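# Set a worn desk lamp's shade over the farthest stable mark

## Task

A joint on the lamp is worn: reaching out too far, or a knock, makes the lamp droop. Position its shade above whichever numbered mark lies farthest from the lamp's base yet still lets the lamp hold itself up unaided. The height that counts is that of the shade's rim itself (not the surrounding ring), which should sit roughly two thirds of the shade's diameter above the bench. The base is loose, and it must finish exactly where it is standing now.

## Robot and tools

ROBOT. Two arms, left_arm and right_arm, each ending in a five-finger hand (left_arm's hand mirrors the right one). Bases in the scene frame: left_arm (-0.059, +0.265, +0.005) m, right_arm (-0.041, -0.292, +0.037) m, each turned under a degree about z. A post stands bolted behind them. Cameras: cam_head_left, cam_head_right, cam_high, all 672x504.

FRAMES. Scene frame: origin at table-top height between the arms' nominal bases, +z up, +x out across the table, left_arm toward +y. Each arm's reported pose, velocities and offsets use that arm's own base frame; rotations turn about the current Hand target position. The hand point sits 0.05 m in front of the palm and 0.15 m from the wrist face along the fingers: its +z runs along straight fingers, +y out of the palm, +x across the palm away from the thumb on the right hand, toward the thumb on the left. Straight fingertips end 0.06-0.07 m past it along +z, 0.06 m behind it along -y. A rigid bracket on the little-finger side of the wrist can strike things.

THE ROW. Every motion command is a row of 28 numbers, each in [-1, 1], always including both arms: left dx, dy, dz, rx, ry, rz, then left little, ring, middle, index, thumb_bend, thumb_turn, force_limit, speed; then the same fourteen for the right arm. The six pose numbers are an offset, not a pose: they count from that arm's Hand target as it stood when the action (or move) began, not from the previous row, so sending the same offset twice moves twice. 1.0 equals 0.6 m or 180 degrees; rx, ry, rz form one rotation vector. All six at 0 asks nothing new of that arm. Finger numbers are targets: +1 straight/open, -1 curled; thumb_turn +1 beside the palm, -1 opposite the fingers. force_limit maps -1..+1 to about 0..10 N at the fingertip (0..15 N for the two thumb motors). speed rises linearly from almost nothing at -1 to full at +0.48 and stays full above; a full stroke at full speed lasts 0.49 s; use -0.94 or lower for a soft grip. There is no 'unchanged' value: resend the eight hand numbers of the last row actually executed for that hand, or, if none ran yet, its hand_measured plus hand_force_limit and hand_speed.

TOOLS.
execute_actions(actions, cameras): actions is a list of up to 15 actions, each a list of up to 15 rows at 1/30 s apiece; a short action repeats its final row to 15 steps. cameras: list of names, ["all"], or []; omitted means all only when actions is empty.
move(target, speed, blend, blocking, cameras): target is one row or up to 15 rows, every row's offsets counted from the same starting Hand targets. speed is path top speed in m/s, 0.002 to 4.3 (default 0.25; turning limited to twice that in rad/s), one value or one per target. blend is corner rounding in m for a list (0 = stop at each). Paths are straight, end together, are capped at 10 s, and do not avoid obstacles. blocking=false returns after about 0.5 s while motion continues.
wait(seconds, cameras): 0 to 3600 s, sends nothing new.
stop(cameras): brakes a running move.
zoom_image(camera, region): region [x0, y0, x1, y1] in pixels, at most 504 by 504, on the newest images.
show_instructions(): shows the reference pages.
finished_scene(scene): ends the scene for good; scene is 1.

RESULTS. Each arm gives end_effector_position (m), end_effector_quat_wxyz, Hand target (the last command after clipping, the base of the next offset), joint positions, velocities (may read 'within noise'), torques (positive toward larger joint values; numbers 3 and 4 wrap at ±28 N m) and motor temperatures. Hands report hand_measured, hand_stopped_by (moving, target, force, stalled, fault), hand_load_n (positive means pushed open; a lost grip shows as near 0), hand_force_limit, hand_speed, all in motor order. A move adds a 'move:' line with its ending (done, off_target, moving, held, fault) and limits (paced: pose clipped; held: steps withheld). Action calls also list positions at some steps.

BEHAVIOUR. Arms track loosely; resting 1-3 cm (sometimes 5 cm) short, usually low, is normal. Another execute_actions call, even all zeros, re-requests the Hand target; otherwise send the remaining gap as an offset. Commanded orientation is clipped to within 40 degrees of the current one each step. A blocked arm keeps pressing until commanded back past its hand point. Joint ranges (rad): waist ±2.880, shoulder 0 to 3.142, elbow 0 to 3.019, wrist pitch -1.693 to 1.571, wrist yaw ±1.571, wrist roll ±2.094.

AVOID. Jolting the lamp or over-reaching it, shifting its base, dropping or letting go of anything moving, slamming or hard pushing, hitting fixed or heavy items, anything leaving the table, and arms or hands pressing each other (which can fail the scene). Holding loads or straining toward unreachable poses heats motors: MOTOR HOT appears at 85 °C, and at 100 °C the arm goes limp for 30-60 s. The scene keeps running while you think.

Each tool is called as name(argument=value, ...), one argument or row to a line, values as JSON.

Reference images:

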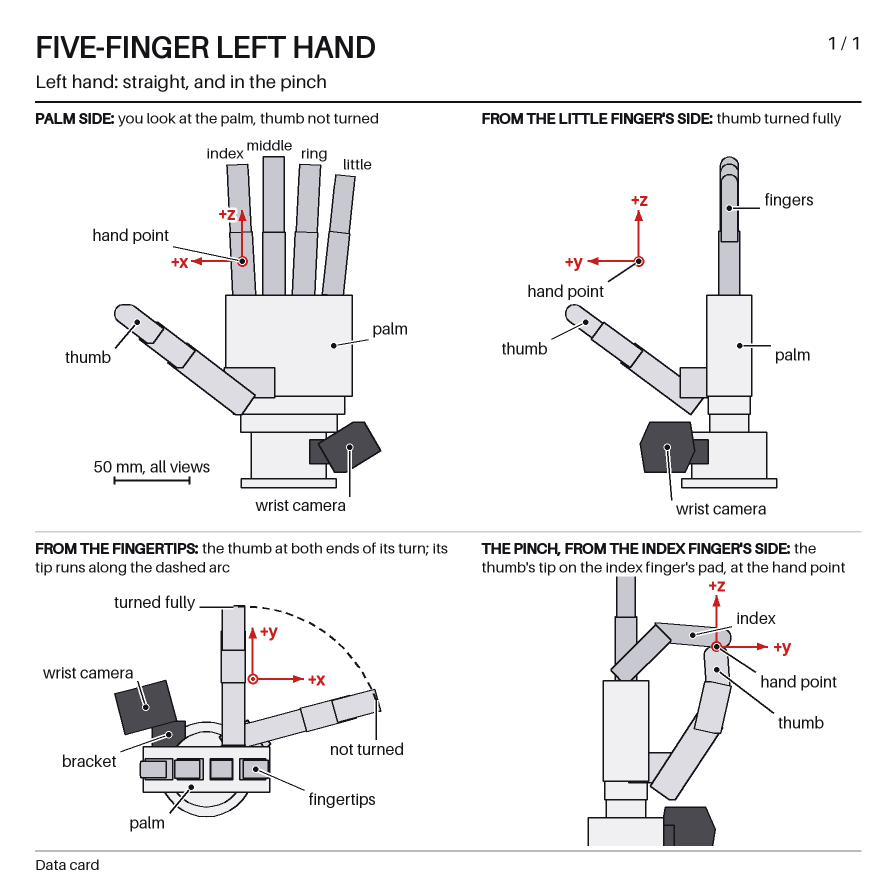

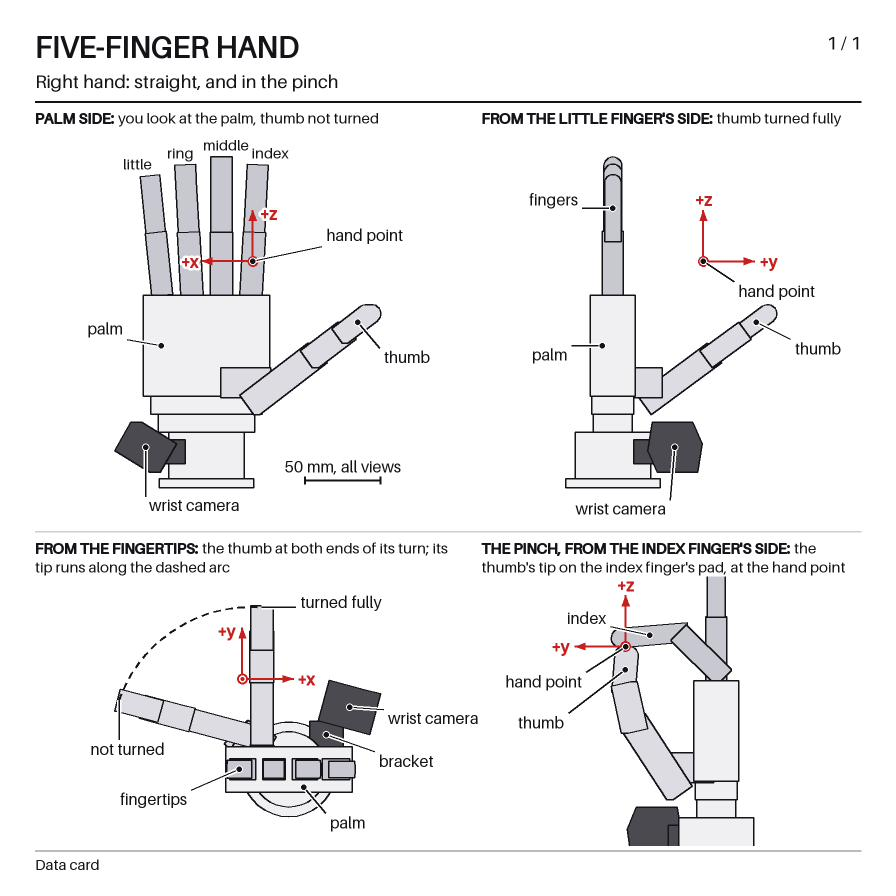

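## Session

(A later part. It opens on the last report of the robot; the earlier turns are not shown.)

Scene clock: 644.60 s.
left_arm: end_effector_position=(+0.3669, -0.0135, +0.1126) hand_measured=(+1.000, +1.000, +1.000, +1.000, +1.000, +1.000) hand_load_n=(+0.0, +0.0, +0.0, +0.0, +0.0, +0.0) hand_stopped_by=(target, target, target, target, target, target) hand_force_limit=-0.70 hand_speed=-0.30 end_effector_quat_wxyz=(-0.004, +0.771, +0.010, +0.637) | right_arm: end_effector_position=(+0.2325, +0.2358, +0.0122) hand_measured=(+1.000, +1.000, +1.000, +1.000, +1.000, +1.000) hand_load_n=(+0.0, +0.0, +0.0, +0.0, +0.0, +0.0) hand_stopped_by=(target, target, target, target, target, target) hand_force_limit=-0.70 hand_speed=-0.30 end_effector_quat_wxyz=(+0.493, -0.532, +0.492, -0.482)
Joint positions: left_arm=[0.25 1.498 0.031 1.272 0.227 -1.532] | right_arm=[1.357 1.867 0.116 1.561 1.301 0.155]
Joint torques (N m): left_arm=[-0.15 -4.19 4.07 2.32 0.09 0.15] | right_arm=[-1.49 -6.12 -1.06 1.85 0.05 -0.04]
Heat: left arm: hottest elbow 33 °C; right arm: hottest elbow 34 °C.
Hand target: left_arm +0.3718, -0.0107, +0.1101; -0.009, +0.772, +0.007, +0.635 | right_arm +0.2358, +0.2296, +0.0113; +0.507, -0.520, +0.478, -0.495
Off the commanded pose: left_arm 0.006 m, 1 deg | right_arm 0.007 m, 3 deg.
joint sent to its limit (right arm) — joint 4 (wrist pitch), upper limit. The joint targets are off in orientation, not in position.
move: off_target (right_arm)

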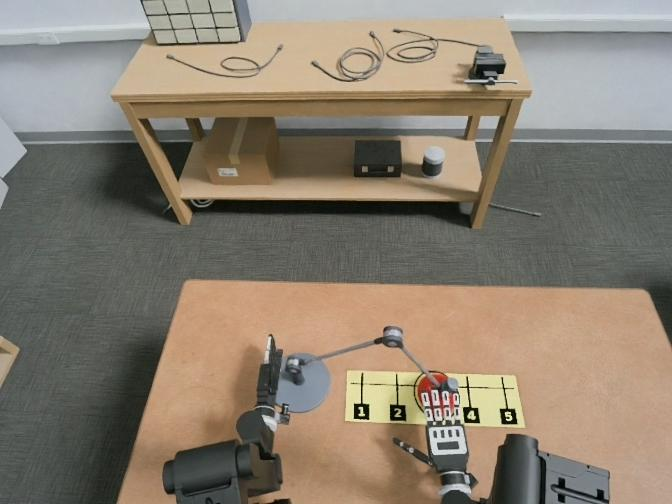

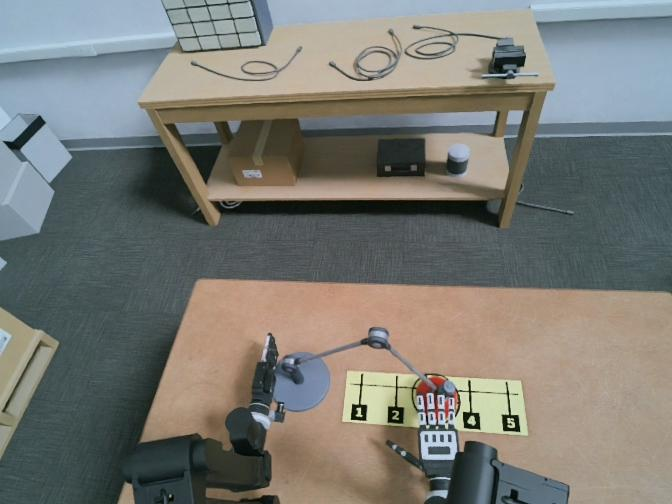

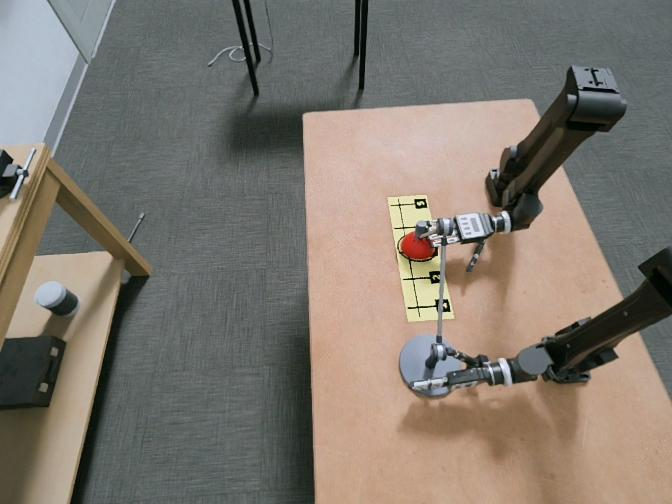

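move(
  target=[
    [0,0.0,0,0,0,0,1,1,1,1,1,1,-0.7,-0.3,0.06,0.0,0.0,0,0,0,1,1,1,1,1,1,-0.7,-0.3],
  ],
  speed=[0.03],
  cameras=["all"],
)

zoom_image(
  camera="cam_head_left",
  region=[395, 325, 525, 435],
)

zoom_image(
  camera="cam_high",
  region=[380, 160, 520, 300],
)

Scene clock: 646.43 s.
left_arm: end_effector_position=(+0.3669, -0.0135, +0.1126) hand_measured=(+1.000, +1.000, +1.000, +1.000, +1.000, +1.000) hand_load_n=(+0.0, +0.0, +0.0, +0.0, +0.0, +0.0) hand_stopped_by=(target, target, target, target, target, target) hand_force_limit=-0.70 hand_speed=-0.30 end_effector_quat_wxyz=(-0.004, +0.771, +0.010, +0.637) | right_arm: end_effector_position=(+0.2639, +0.2335, +0.0079) hand_measured=(+1.000, +1.000, +1.000, +1.000, +1.000, +1.000) hand_load_n=(+0.0, +0.0, +0.0, +0.0, +0.0, -0.5) hand_stopped_by=(target, target, target, target, target, target) hand_force_limit=-0.70 hand_speed=-0.30 end_effector_quat_wxyz=(-0.485, +0.546, -0.488, +0.479)
Joint positions: left_arm=[0.25 1.498 0.031 1.272 0.227 -1.532] | right_arm=[1.197 1.867 0.134 1.565 1.129 0.102]
Joint torques (N m): left_arm=[-0.5 -4.13 4.1 2.22 0.11 0.11] | right_arm=[-2.55 -7.41 0.58 1.99 0.2 -0.06]
Heat: left arm: hottest elbow 33 °C; right arm: hottest elbow 34 °C.
Hand target: left_arm +0.3718, -0.0107, +0.1101; -0.009, +0.772, +0.007, +0.635 | right_arm +0.2718, +0.2296, +0.0114; -0.507, +0.520, -0.478, +0.495
Off the commanded pose: left_arm 0.006 m, 1 deg | right_arm 0.009 m, 4 deg.
joint sent to its limit (right arm) — joint 4 (wrist pitch), upper limit. The joint targets are off in orientation, not in position.
move: off_target (right_arm)

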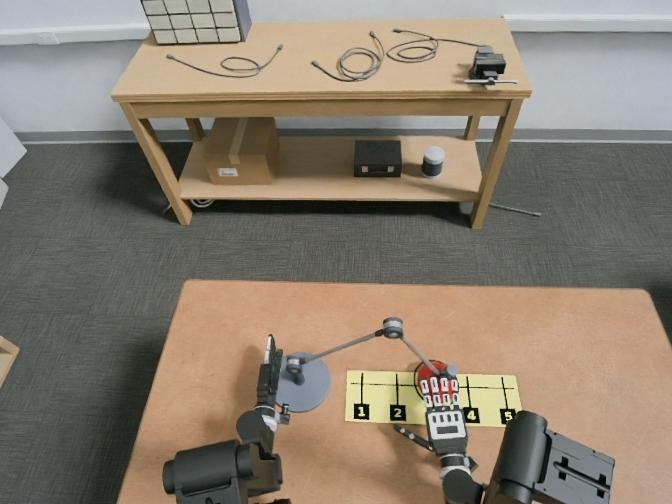

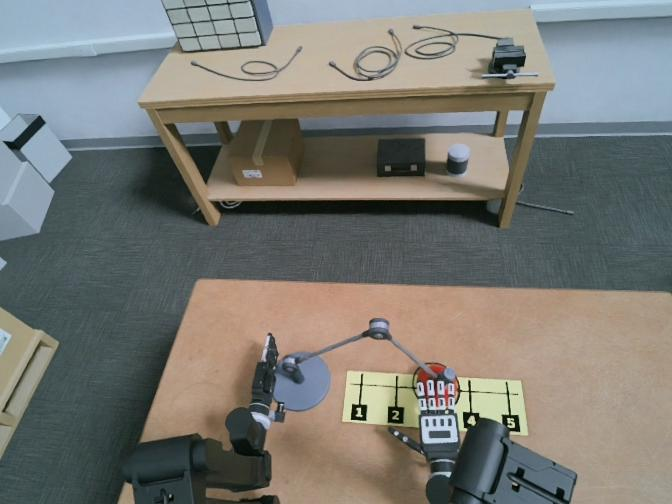

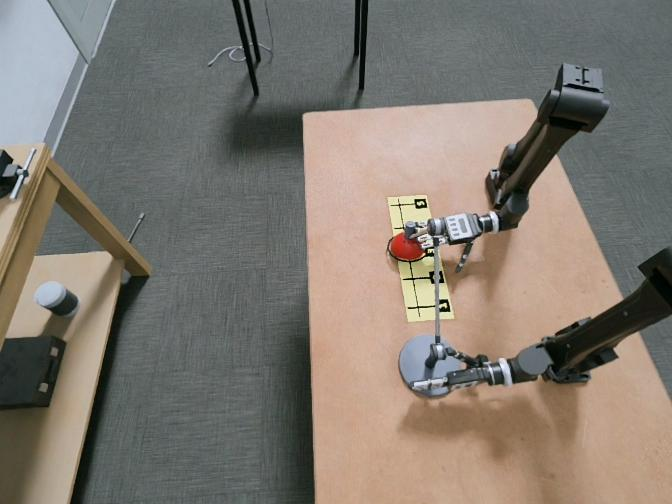

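Scaled by 3.877 from the camera's image (finer frame: 960x720).

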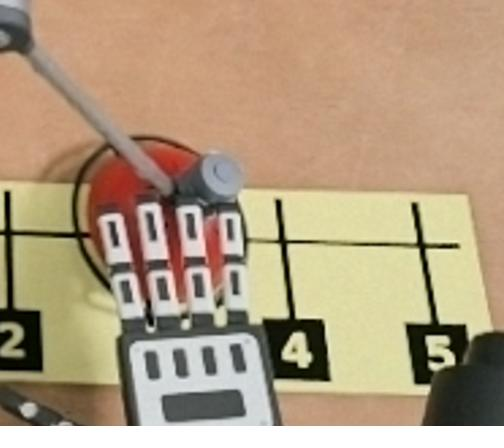

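Scaled by 3.600 from the camera's image (finer frame: 960x720).

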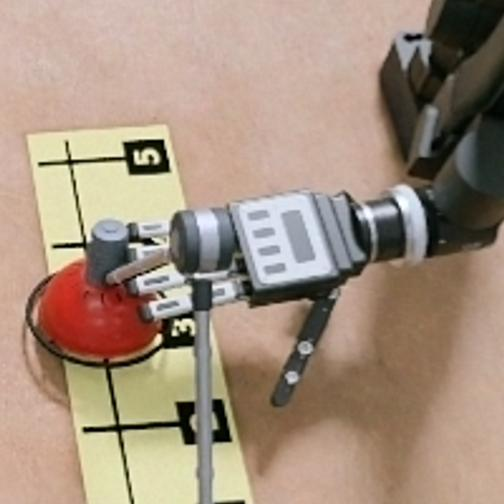

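move(
  target=[
    [0,0.0,0,0,0,0,1,1,1,1,1,1,-0.7,-0.3,-0.08,0.0,0.0,0,0,0,1,1,1,1,1,1,-0.7,-0.3],
    [0,0.0,0,0,0,0,1,1,1,1,1,1,-0.7,-0.3,-0.14,0.0,0.1,0,0,0,1,1,1,1,1,1,-0.7,-0.3],
  ],
  speed=[0.05,0.1],
  cameras=["all"],
)

zoom_image(
  camera="cam_head_left",
  region=[395, 335, 485, 425],
)

zoom_image(
  camera="cam_head_right",
  region=[395, 335, 485, 425],
)

zoom_image(
  camera="cam_high",
  region=[370, 200, 450, 280],
)

Scene clock: 650.50 s.
left_arm: end_effector_position=(+0.3669, -0.0135, +0.1126) hand_measured=(+1.000, +1.000, +1.000, +1.000, +1.000, +1.000) hand_load_n=(+0.0, +0.0, +0.0, +0.0, +0.0, +0.0) hand_stopped_by=(target, target, target, target, target, target) hand_force_limit=-0.70 hand_speed=-0.30 end_effector_quat_wxyz=(-0.004, +0.771, +0.010, +0.637) | right_arm: end_effector_position=(+0.1909, +0.2313, +0.0735) hand_measured=(+1.000, +1.000, +1.000, +1.000, +1.000, +1.000) hand_load_n=(+0.0, +0.0, +0.0, +0.0, +0.0, -0.5) hand_stopped_by=(target, target, target, target, target, target) hand_force_limit=-0.70 hand_speed=-0.30 end_effector_quat_wxyz=(+0.509, -0.513, +0.486, -0.492)
Joint positions: left_arm=[0.25 1.498 0.031 1.272 0.227 -1.532] | right_arm=[1.583 1.56 0.076 1.543 1.539 -0.069]
Joint torques (N m): left_arm=[-0.5 -3.78 4.07 2.35 0.09 0.07] | right_arm=[0.15 -3.43 1.02 1.09 0.02 -0.03]
Heat: left arm: hottest elbow 33 °C; right arm: hottest elbow 34 °C.
Hand target: left_arm +0.3718, -0.0107, +0.1101; -0.009, +0.772, +0.007, +0.635 | right_arm +0.1878, +0.2295, +0.0714; +0.507, -0.520, +0.478, -0.495
Off the commanded pose: left_arm 0.006 m, 1 deg | right_arm 0.004 m, 1 deg.
move: done

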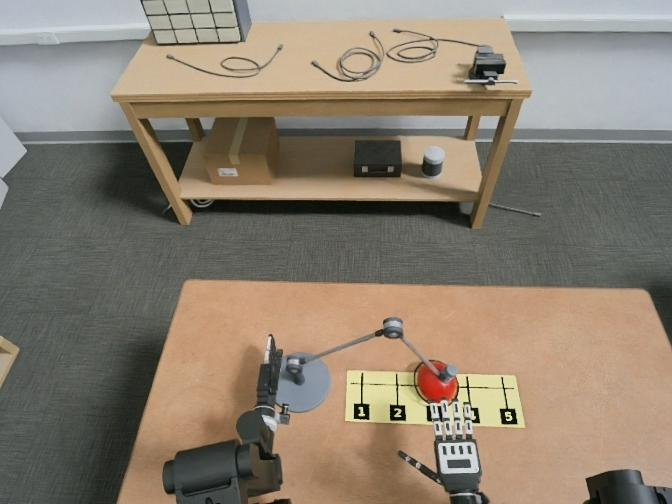

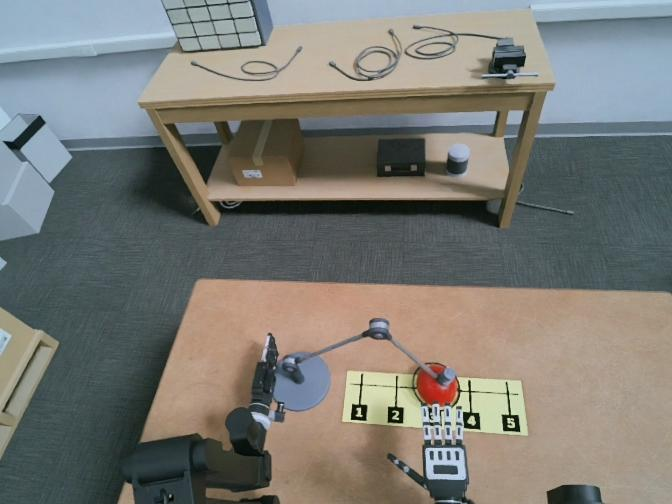

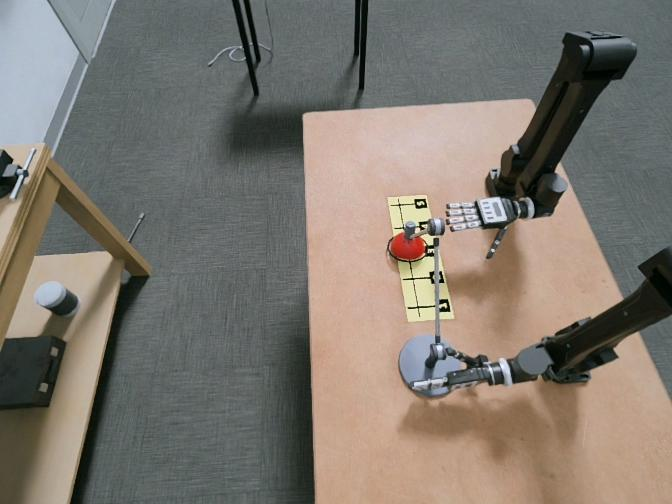

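Scaled by 5.600 from the camera's image (finer frame: 960x720).

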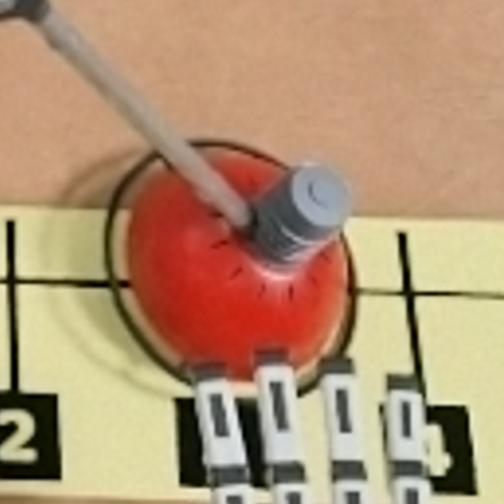

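Scaled by 5.600 from the camera's image (finer frame: 960x720).

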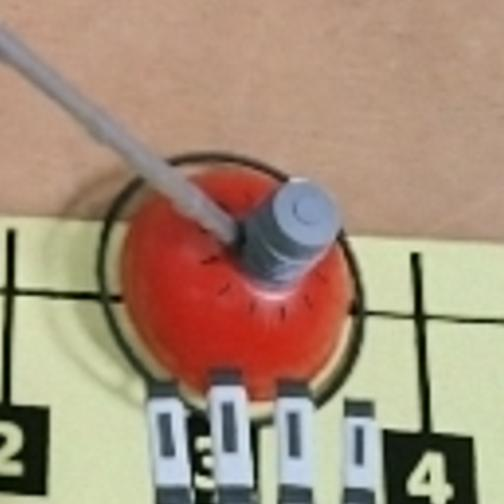

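Scaled by 6.300 from the camera's image (finer frame: 960x720).

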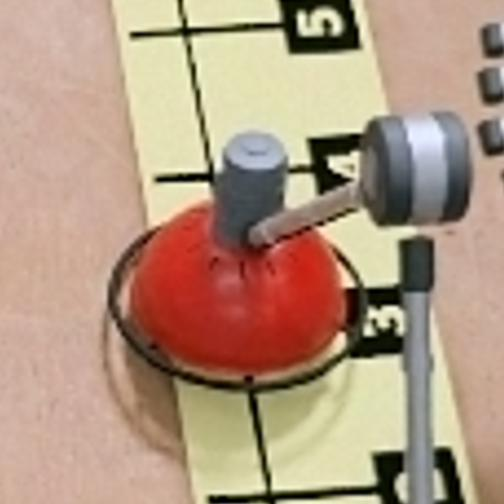

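move(
  target=[
    [0,0,0.3,0,0,0,1,1,1,1,1,1,-0.7,-0.3,0,0,0,0,0,0,1,1,1,1,1,1,-0.7,-0.3],
    [-0.186,-0.15,0.317,0.617,0.022,-0.08,1,1,1,1,1,-1,-0.7,-0.3,0,0,0,0,0,0,1,1,1,1,1,1,-0.7,-0.3],
  ],
  speed=[0.1,0.2],
  cameras=["all"],
)

zoom_image(
  camera="cam_head_left",
  region=[260, 320, 360, 420],
)

Scene clock: 662.93 s.
left_arm: end_effector_position=(+0.2599, -0.0992, +0.2792) hand_measured=(+1.000, +1.000, +1.000, +1.000, +1.000, -1.000) hand_load_n=(+0.0, +0.0, +0.0, +0.0, +0.0, +0.0) hand_stopped_by=(target, target, target, target, target, target) hand_force_limit=-0.70 hand_speed=-0.30 end_effector_quat_wxyz=(+0.572, -0.444, +0.605, -0.332) | right_arm: end_effector_position=(+0.1909, +0.2312, +0.0735) hand_measured=(+1.000, +1.000, +1.000, +1.000, +1.000, +1.000) hand_load_n=(+0.0, +0.0, +0.0, +0.0, +0.0, +0.0) hand_stopped_by=(target, target, target, target, target, target) hand_force_limit=-0.70 hand_speed=-0.30 end_effector_quat_wxyz=(+0.509, -0.513, +0.486, -0.492)
Joint positions: left_arm=[-0.98 0.353 0.525 -0.439 -1.072 0.176] | right_arm=[1.583 1.56 0.076 1.543 1.539 -0.07]
Joint torques (N m): left_arm=[-0.97 2.84 12.7 1.42 -0.26 0.19] | right_arm=[-0.56 -4.25 0.85 1.06 -0.01 0.04]
Heat: left arm: hottest elbow 35 °C; right arm: hottest elbow 33 °C.
Hand target: left_arm +0.2601, -0.1008, +0.3002; +0.572, -0.443, +0.601, -0.339 | right_arm +0.1880, +0.2295, +0.0714; +0.507, -0.520, +0.478, -0.494
Off the commanded pose: left_arm 0.021 m, 1 deg | right_arm 0.004 m, 1 deg.
move: off_target (left_arm); target 2's new numbers were sent with left_arm's hand 0.021 m and 1 deg from that target

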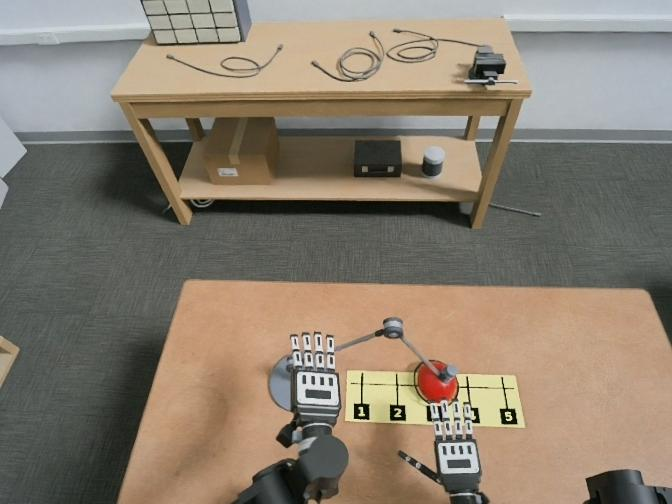

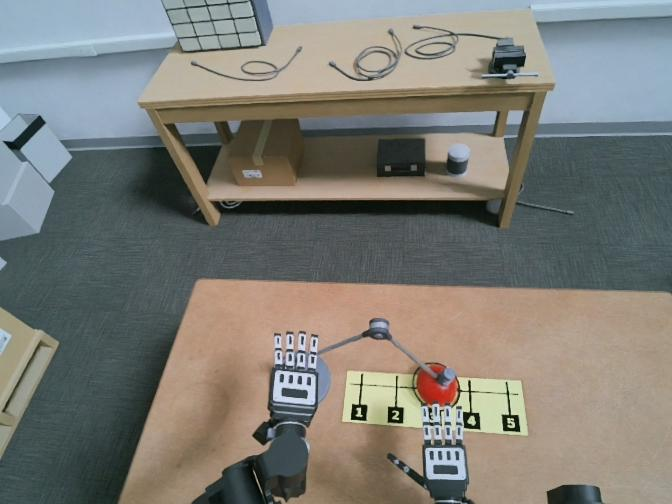

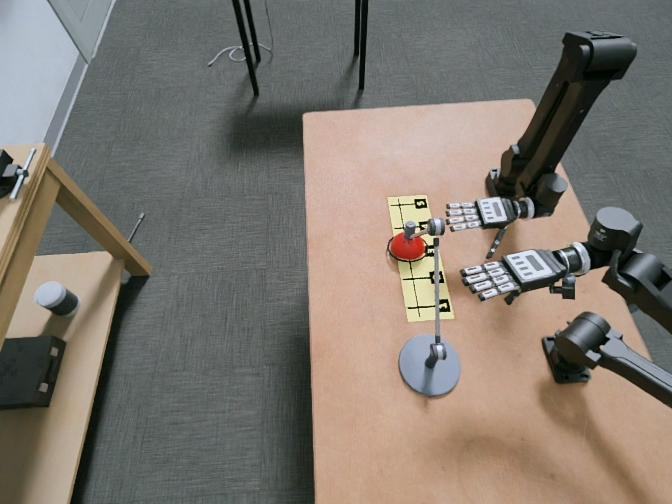

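Scaled by 5.040 from the camera's image (finer frame: 960x720).

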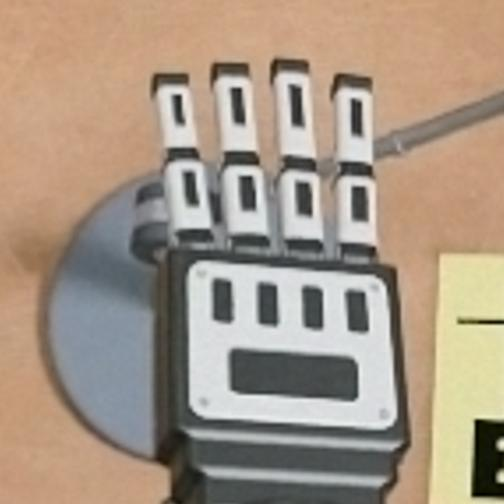

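move(
  target=[
    [-0.033,-0.015,-0.17,0.548,0.049,-0.079,1,1,1,1,1,-1,-0.7,-0.3,0,0,0,0,0,0,1,1,1,1,1,1,-0.7,-0.3],
    [-0.033,0.06,-0.36,0.548,0.049,-0.079,1,1,1,1,1,-1,-0.7,-0.3,0,0,0,0,0,0,1,1,1,1,1,1,-0.7,-0.3],
  ],
  speed=[0.2,0.12],
  cameras=["all"],
)

zoom_image(
  camera="cam_high",
  region=[380, 240, 580, 420],
)

Scene clock: 670.13 s.
left_arm: end_effector_position=(+0.2407, -0.0693, +0.0844) hand_measured=(+1.000, +1.000, +1.000, +1.000, +1.000, -1.000) hand_load_n=(+0.0, +0.0, +0.0, +0.0, +0.0, +0.0) hand_stopped_by=(target, target, target, target, target, target) hand_force_limit=-0.70 hand_speed=-0.30 end_effector_quat_wxyz=(+0.626, +0.186, +0.732, +0.195) | right_arm: end_effector_position=(+0.1909, +0.2312, +0.0735) hand_measured=(+1.000, +1.000, +1.000, +1.000, +1.000, +1.000) hand_load_n=(+0.0, +0.0, +0.0, +0.0, +0.0, -0.5) hand_stopped_by=(target, target, target, target, target, target) hand_force_limit=-0.70 hand_speed=-0.30 end_effector_quat_wxyz=(+0.509, -0.513, +0.486, -0.492)
Joint positions: left_arm=[-1.23 1.387 0.001 0.921 -1.253 1.677] | right_arm=[1.583 1.56 0.076 1.543 1.539 -0.07]
Joint torques (N m): left_arm=[-0.91 -2.9 3.12 1.7 -0.34 0.05] | right_arm=[-0.15 -3.37 0.96 0.85 0.03 -0.04]
Heat: left arm: hottest elbow 35 °C; right arm: hottest elbow 33 °C.
Hand target: left_arm +0.2404, -0.0648, +0.0842; +0.625, +0.190, +0.729, +0.204 | right_arm +0.1880, +0.2295, +0.0714; +0.507, -0.520, +0.478, -0.494
Off the commanded pose: left_arm 0.005 m, 1 deg | right_arm 0.004 m, 1 deg.
previous command not reached (left arm): moving toward its pose would have brought two parts of the arm too close to each other.
move: held (left_arm); limits=held

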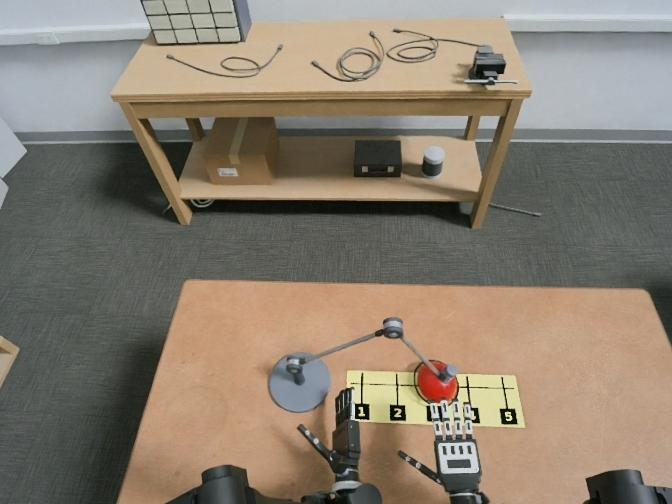

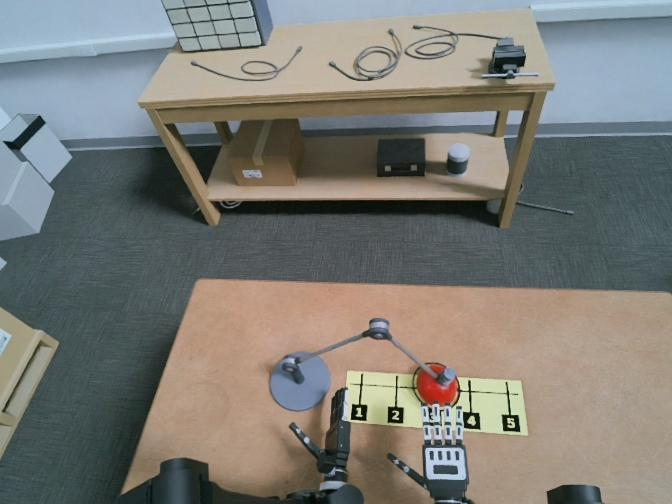

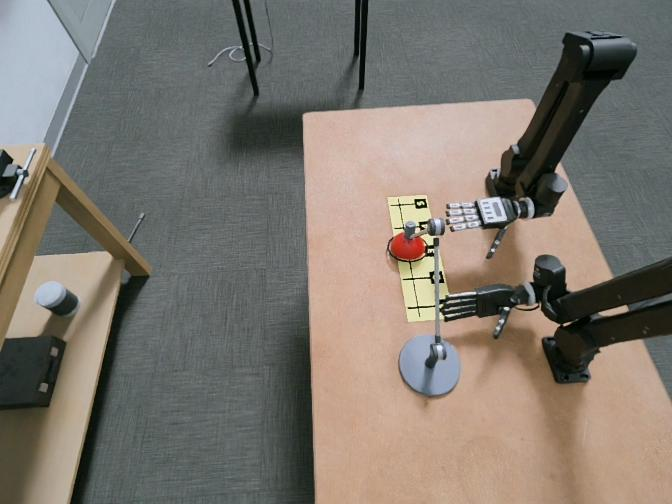

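Scaled by 2.520 from the camera's image (finer frame: 960x720).

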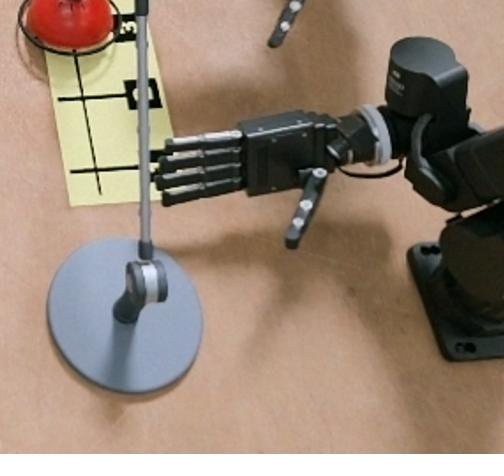

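move(
  target=[
    [0.216,0,0,0,0,0,1,1,1,1,1,-1,-0.7,-0.3,0,0,0,0,0,0,1,1,1,1,1,1,-0.7,-0.3],
    [0.216,0.055,0,0,0,0,1,1,1,1,1,-1,-0.7,-0.3,0,0,0,0,0,0,1,1,1,1,1,1,-0.7,-0.3],
  ],
  speed=[0.08,0.05],
  cameras=["all"],
)

zoom_image(
  camera="cam_head_left",
  region=[260, 320, 360, 420],
)

zoom_image(
  camera="cam_high",
  region=[380, 300, 500, 400],
)

Scene clock: 673.67 s.
left_arm: end_effector_position=(+0.3659, -0.0323, +0.0840) hand_measured=(+1.000, +1.000, +1.000, +1.000, +1.000, -1.000) hand_load_n=(-0.5, +0.0, +0.0, +0.0, +0.5, +0.0) hand_stopped_by=(target, target, target, target, target, target) hand_force_limit=-0.70 hand_speed=-0.30 end_effector_quat_wxyz=(+0.623, +0.187, +0.732, +0.201) | right_arm: end_effector_position=(+0.1909, +0.2312, +0.0735) hand_measured=(+1.000, +1.000, +1.000, +1.000, +1.000, +1.000) hand_load_n=(+0.0, +0.0, +0.0, -0.5, +0.0, -0.5) hand_stopped_by=(target, target, target, target, target, target) hand_force_limit=-0.70 hand_speed=-0.30 end_effector_quat_wxyz=(+0.509, -0.513, +0.486, -0.492)
Joint positions: left_arm=[-0.558 1.67 0.124 1.372 -0.612 2.031] | right_arm=[1.583 1.56 0.076 1.543 1.539 -0.07]
Joint torques (N m): left_arm=[0.44 -5.01 3.12 2.95 0.35 0.24] | right_arm=[0.73 -3.14 1.07 1.03 0 -0.03]
Heat: left arm: hottest elbow 35 °C; right arm: hottest elbow 33 °C.
Hand target: left_arm +0.3700, -0.0317, +0.0842; +0.625, +0.190, +0.729, +0.204 | right_arm +0.1880, +0.2295, +0.0714; +0.507, -0.520, +0.478, -0.494
Off the commanded pose: left_arm 0.004 m, 1 deg | right_arm 0.004 m, 1 deg.
held back during your reply time or a wait (left arm), on 16 control steps: two parts of the arm were too close to each other, or the arm's last command would have brought them too close.
move: done

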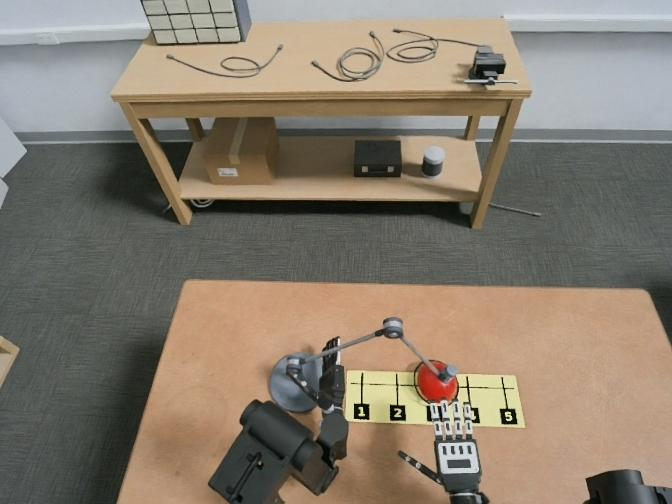

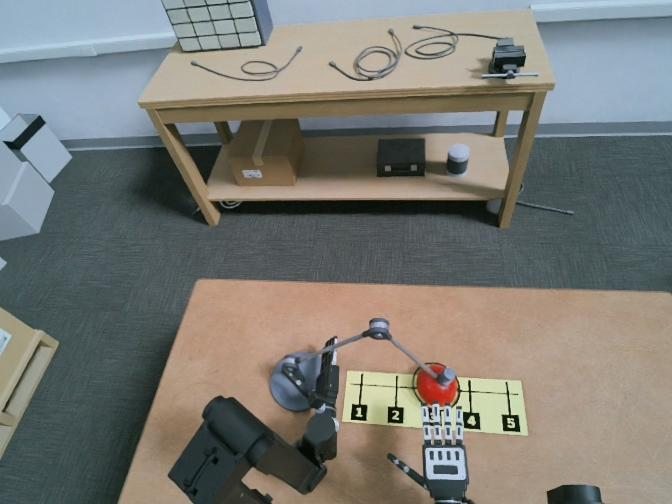

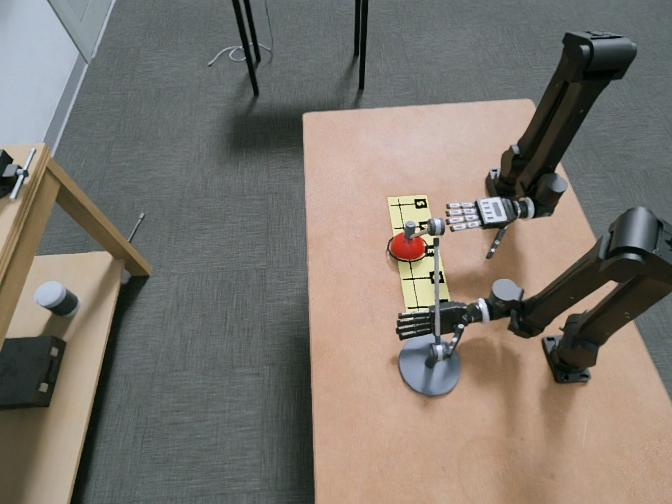

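Scaled by 5.040 from the camera's image (finer frame: 960x720).

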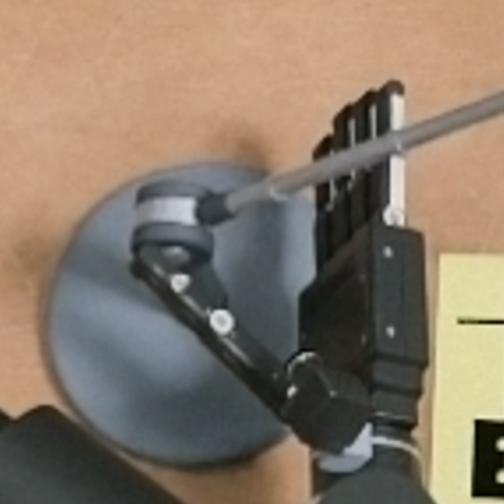

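Scaled by 4.200 from the camera's image (finer frame: 960x720).

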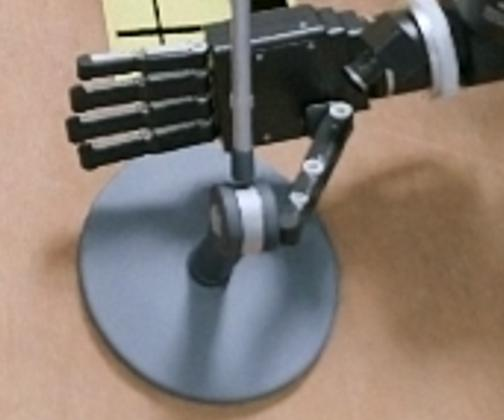

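move(
  target=[
    [0,0.05,0,0,0,0,1,1,1,1,1,-1,-0.7,-0.3,0,0,0,0,0,0,1,1,1,1,1,1,-0.7,-0.3],
  ],
  speed=[0.04],
  cameras=["all"],
)

zoom_image(
  camera="cam_head_left",
  region=[260, 320, 360, 420],
)

zoom_image(
  camera="cam_high",
  region=[380, 300, 500, 400],
)

Scene clock: 676.07 s.
left_arm: end_effector_position=(+0.3724, -0.0046, +0.0863) hand_measured=(+1.000, +1.000, +1.000, +1.000, +1.000, -1.000) hand_load_n=(+0.0, +0.5, +0.0, +0.0, +0.0, +0.0) hand_stopped_by=(target, target, target, target, target, target) hand_force_limit=-0.70 hand_speed=-0.30 end_effector_quat_wxyz=(+0.628, +0.186, +0.729, +0.199) | right_arm: end_effector_position=(+0.1909, +0.2312, +0.0735) hand_measured=(+1.000, +1.000, +1.000, +1.000, +1.000, +1.000) hand_load_n=(+0.0, +0.0, +0.0, +0.0, +0.0, -0.5) hand_stopped_by=(target, target, target, target, target, target) hand_force_limit=-0.70 hand_speed=-0.30 end_effector_quat_wxyz=(+0.509, -0.513, +0.486, -0.492)
Joint positions: left_arm=[-0.422 1.679 0.102 1.428 -0.474 2.058] | right_arm=[1.583 1.56 0.076 1.543 1.539 -0.07]
Joint torques (N m): left_arm=[-0.21 -5.71 1.74 2.93 0.01 0.17] | right_arm=[0.85 -3.9 1.07 0.92 0.05 -0.03]
Heat: left arm: hottest elbow 35 °C; right arm: hottest wrist yaw 33 °C.
Hand target: left_arm +0.3700, -0.0018, +0.0842; +0.625, +0.190, +0.729, +0.204 | right_arm +0.1880, +0.2295, +0.0714; +0.507, -0.520, +0.478, -0.494
Off the commanded pose: left_arm 0.004 m, 1 deg | right_arm 0.004 m, 1 deg.
move: done

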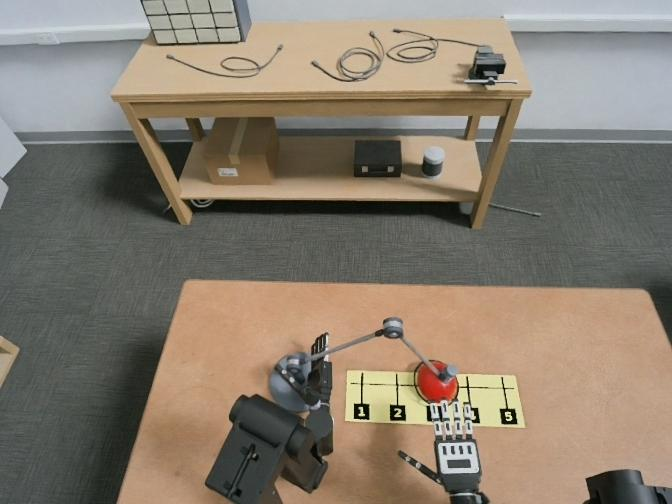

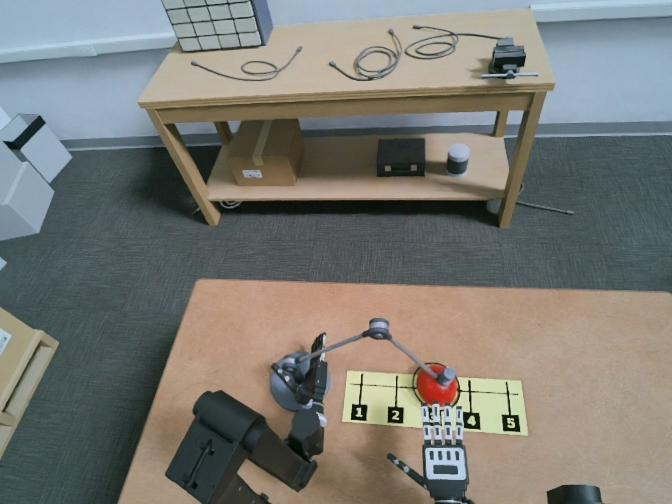

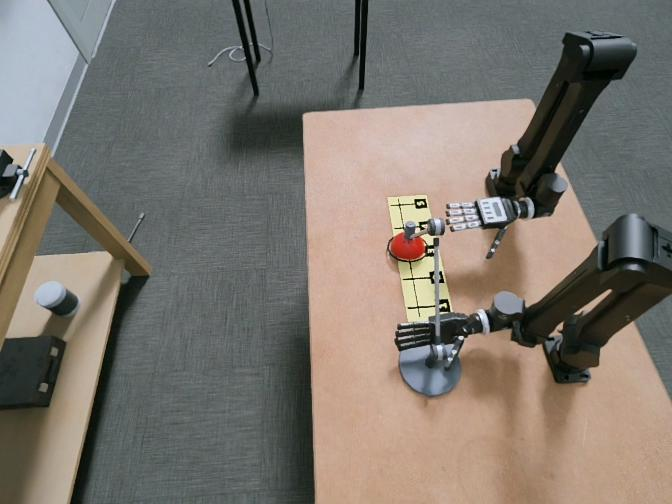

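Scaled by 5.040 from the camera's image (finer frame: 960x720).

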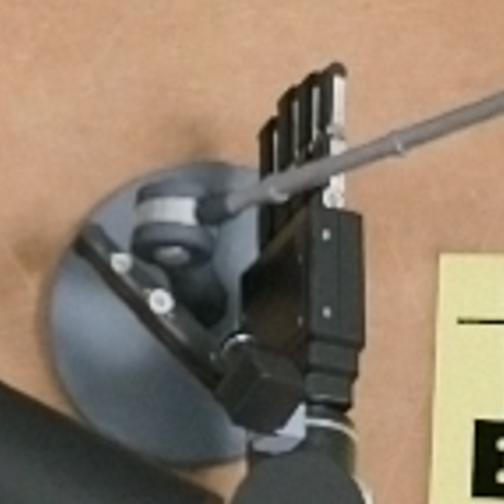

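Scaled by 4.200 from the camera's image (finer frame: 960x720).

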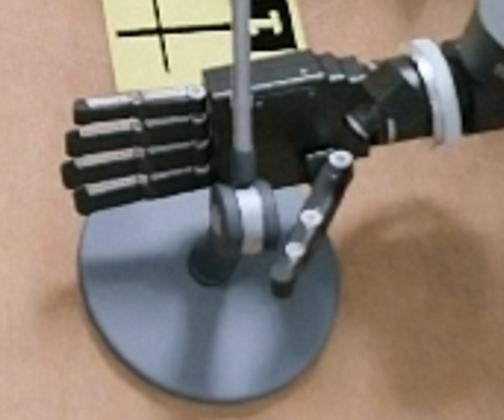

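move(
  target=[
    [0,0.06,0,0,0,0,1,1,1,1,1,-1,-0.7,-0.3,0,0,0,0,0,0,1,1,1,1,1,1,-0.7,-0.3],
  ],
  speed=[0.03],
  cameras=["all"],
)

zoom_image(
  camera="cam_head_left",
  region=[260, 320, 360, 420],
)

zoom_image(
  camera="cam_high",
  region=[380, 300, 500, 400],
)

Scene clock: 677.90 s.
left_arm: end_effector_position=(+0.3750, +0.0108, +0.0855) hand_measured=(+1.000, +1.000, +1.000, +1.000, +1.000, -1.000) hand_load_n=(+0.0, +0.0, +0.0, +0.0, +0.0, +0.0) hand_stopped_by=(target, target, target, target, target, target) hand_force_limit=-0.70 hand_speed=-0.30 end_effector_quat_wxyz=(+0.636, +0.204, +0.724, +0.170) | right_arm: end_effector_position=(+0.1909, +0.2312, +0.0735) hand_measured=(+1.000, +1.000, +1.000, +1.000, +1.000, +1.000) hand_load_n=(+0.0, +0.0, -0.5, -0.5, +0.0, +0.0) hand_stopped_by=(target, target, target, target, target, target) hand_force_limit=-0.70 hand_speed=-0.30 end_effector_quat_wxyz=(+0.509, -0.513, +0.486, -0.492)
Joint positions: left_arm=[-0.288 1.686 0.07 1.478 -0.272 2.069] | right_arm=[1.583 1.56 0.076 1.543 1.539 -0.07]
Joint torques (N m): left_arm=[2.49 -5.36 1.36 3.17 -1.13 0.32] | right_arm=[0.38 -4.07 1.05 0.87 0.01 -0.07]
Heat: left arm: hottest elbow 35 °C; right arm: hottest wrist yaw 33 °C.
Hand target: left_arm +0.3699, +0.0343, +0.0843; +0.625, +0.190, +0.729, +0.204 | right_arm +0.1880, +0.2295, +0.0714; +0.507, -0.520, +0.478, -0.494
Off the commanded pose: left_arm 0.024 m, 4 deg | right_arm 0.004 m, 1 deg.
move: off_target (left_arm)

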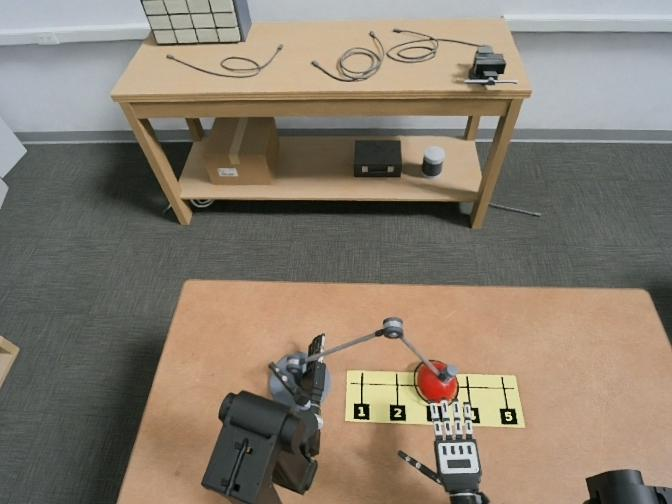

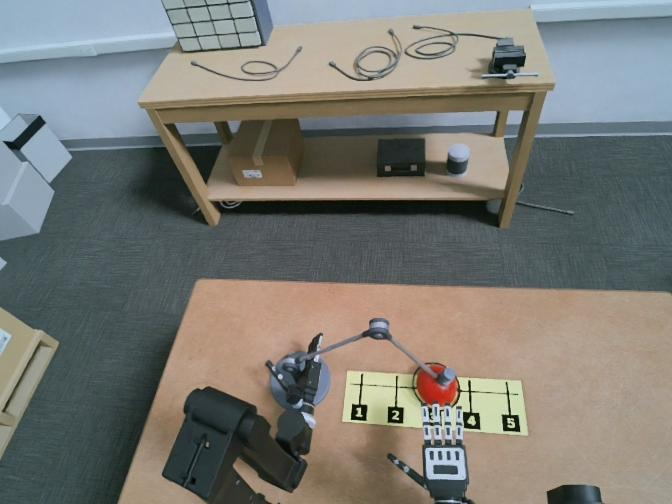

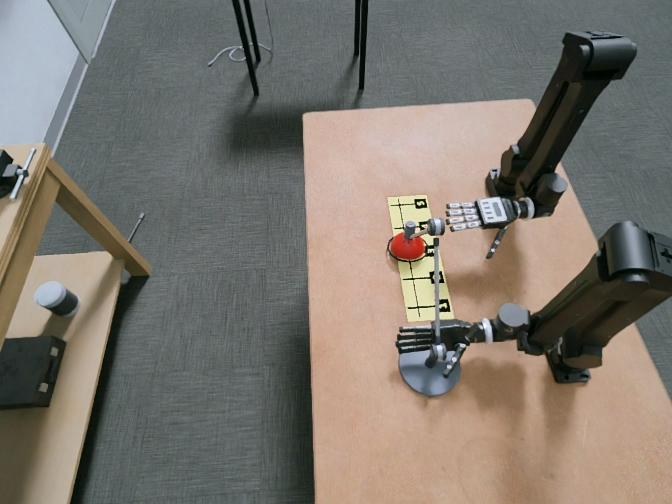

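Scaled by 5.040 from the camera's image (finer frame: 960x720).

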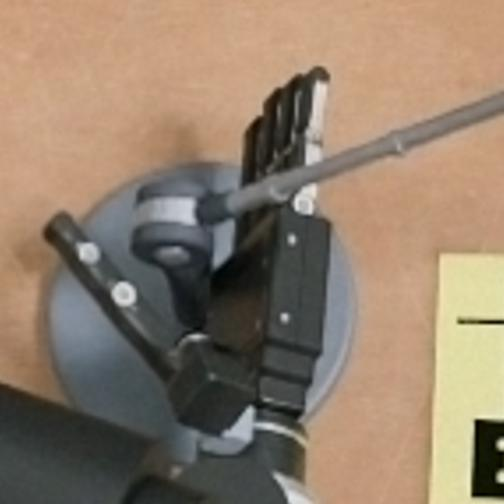

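Scaled by 4.200 from the camera's image (finer frame: 960x720).

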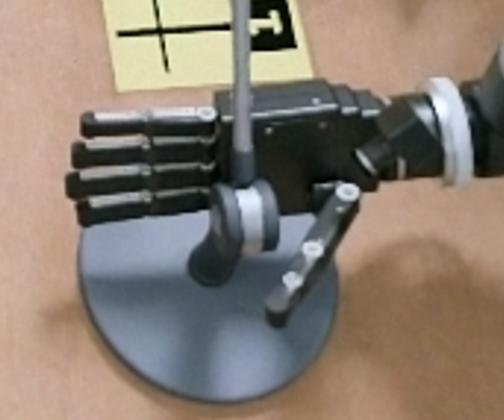

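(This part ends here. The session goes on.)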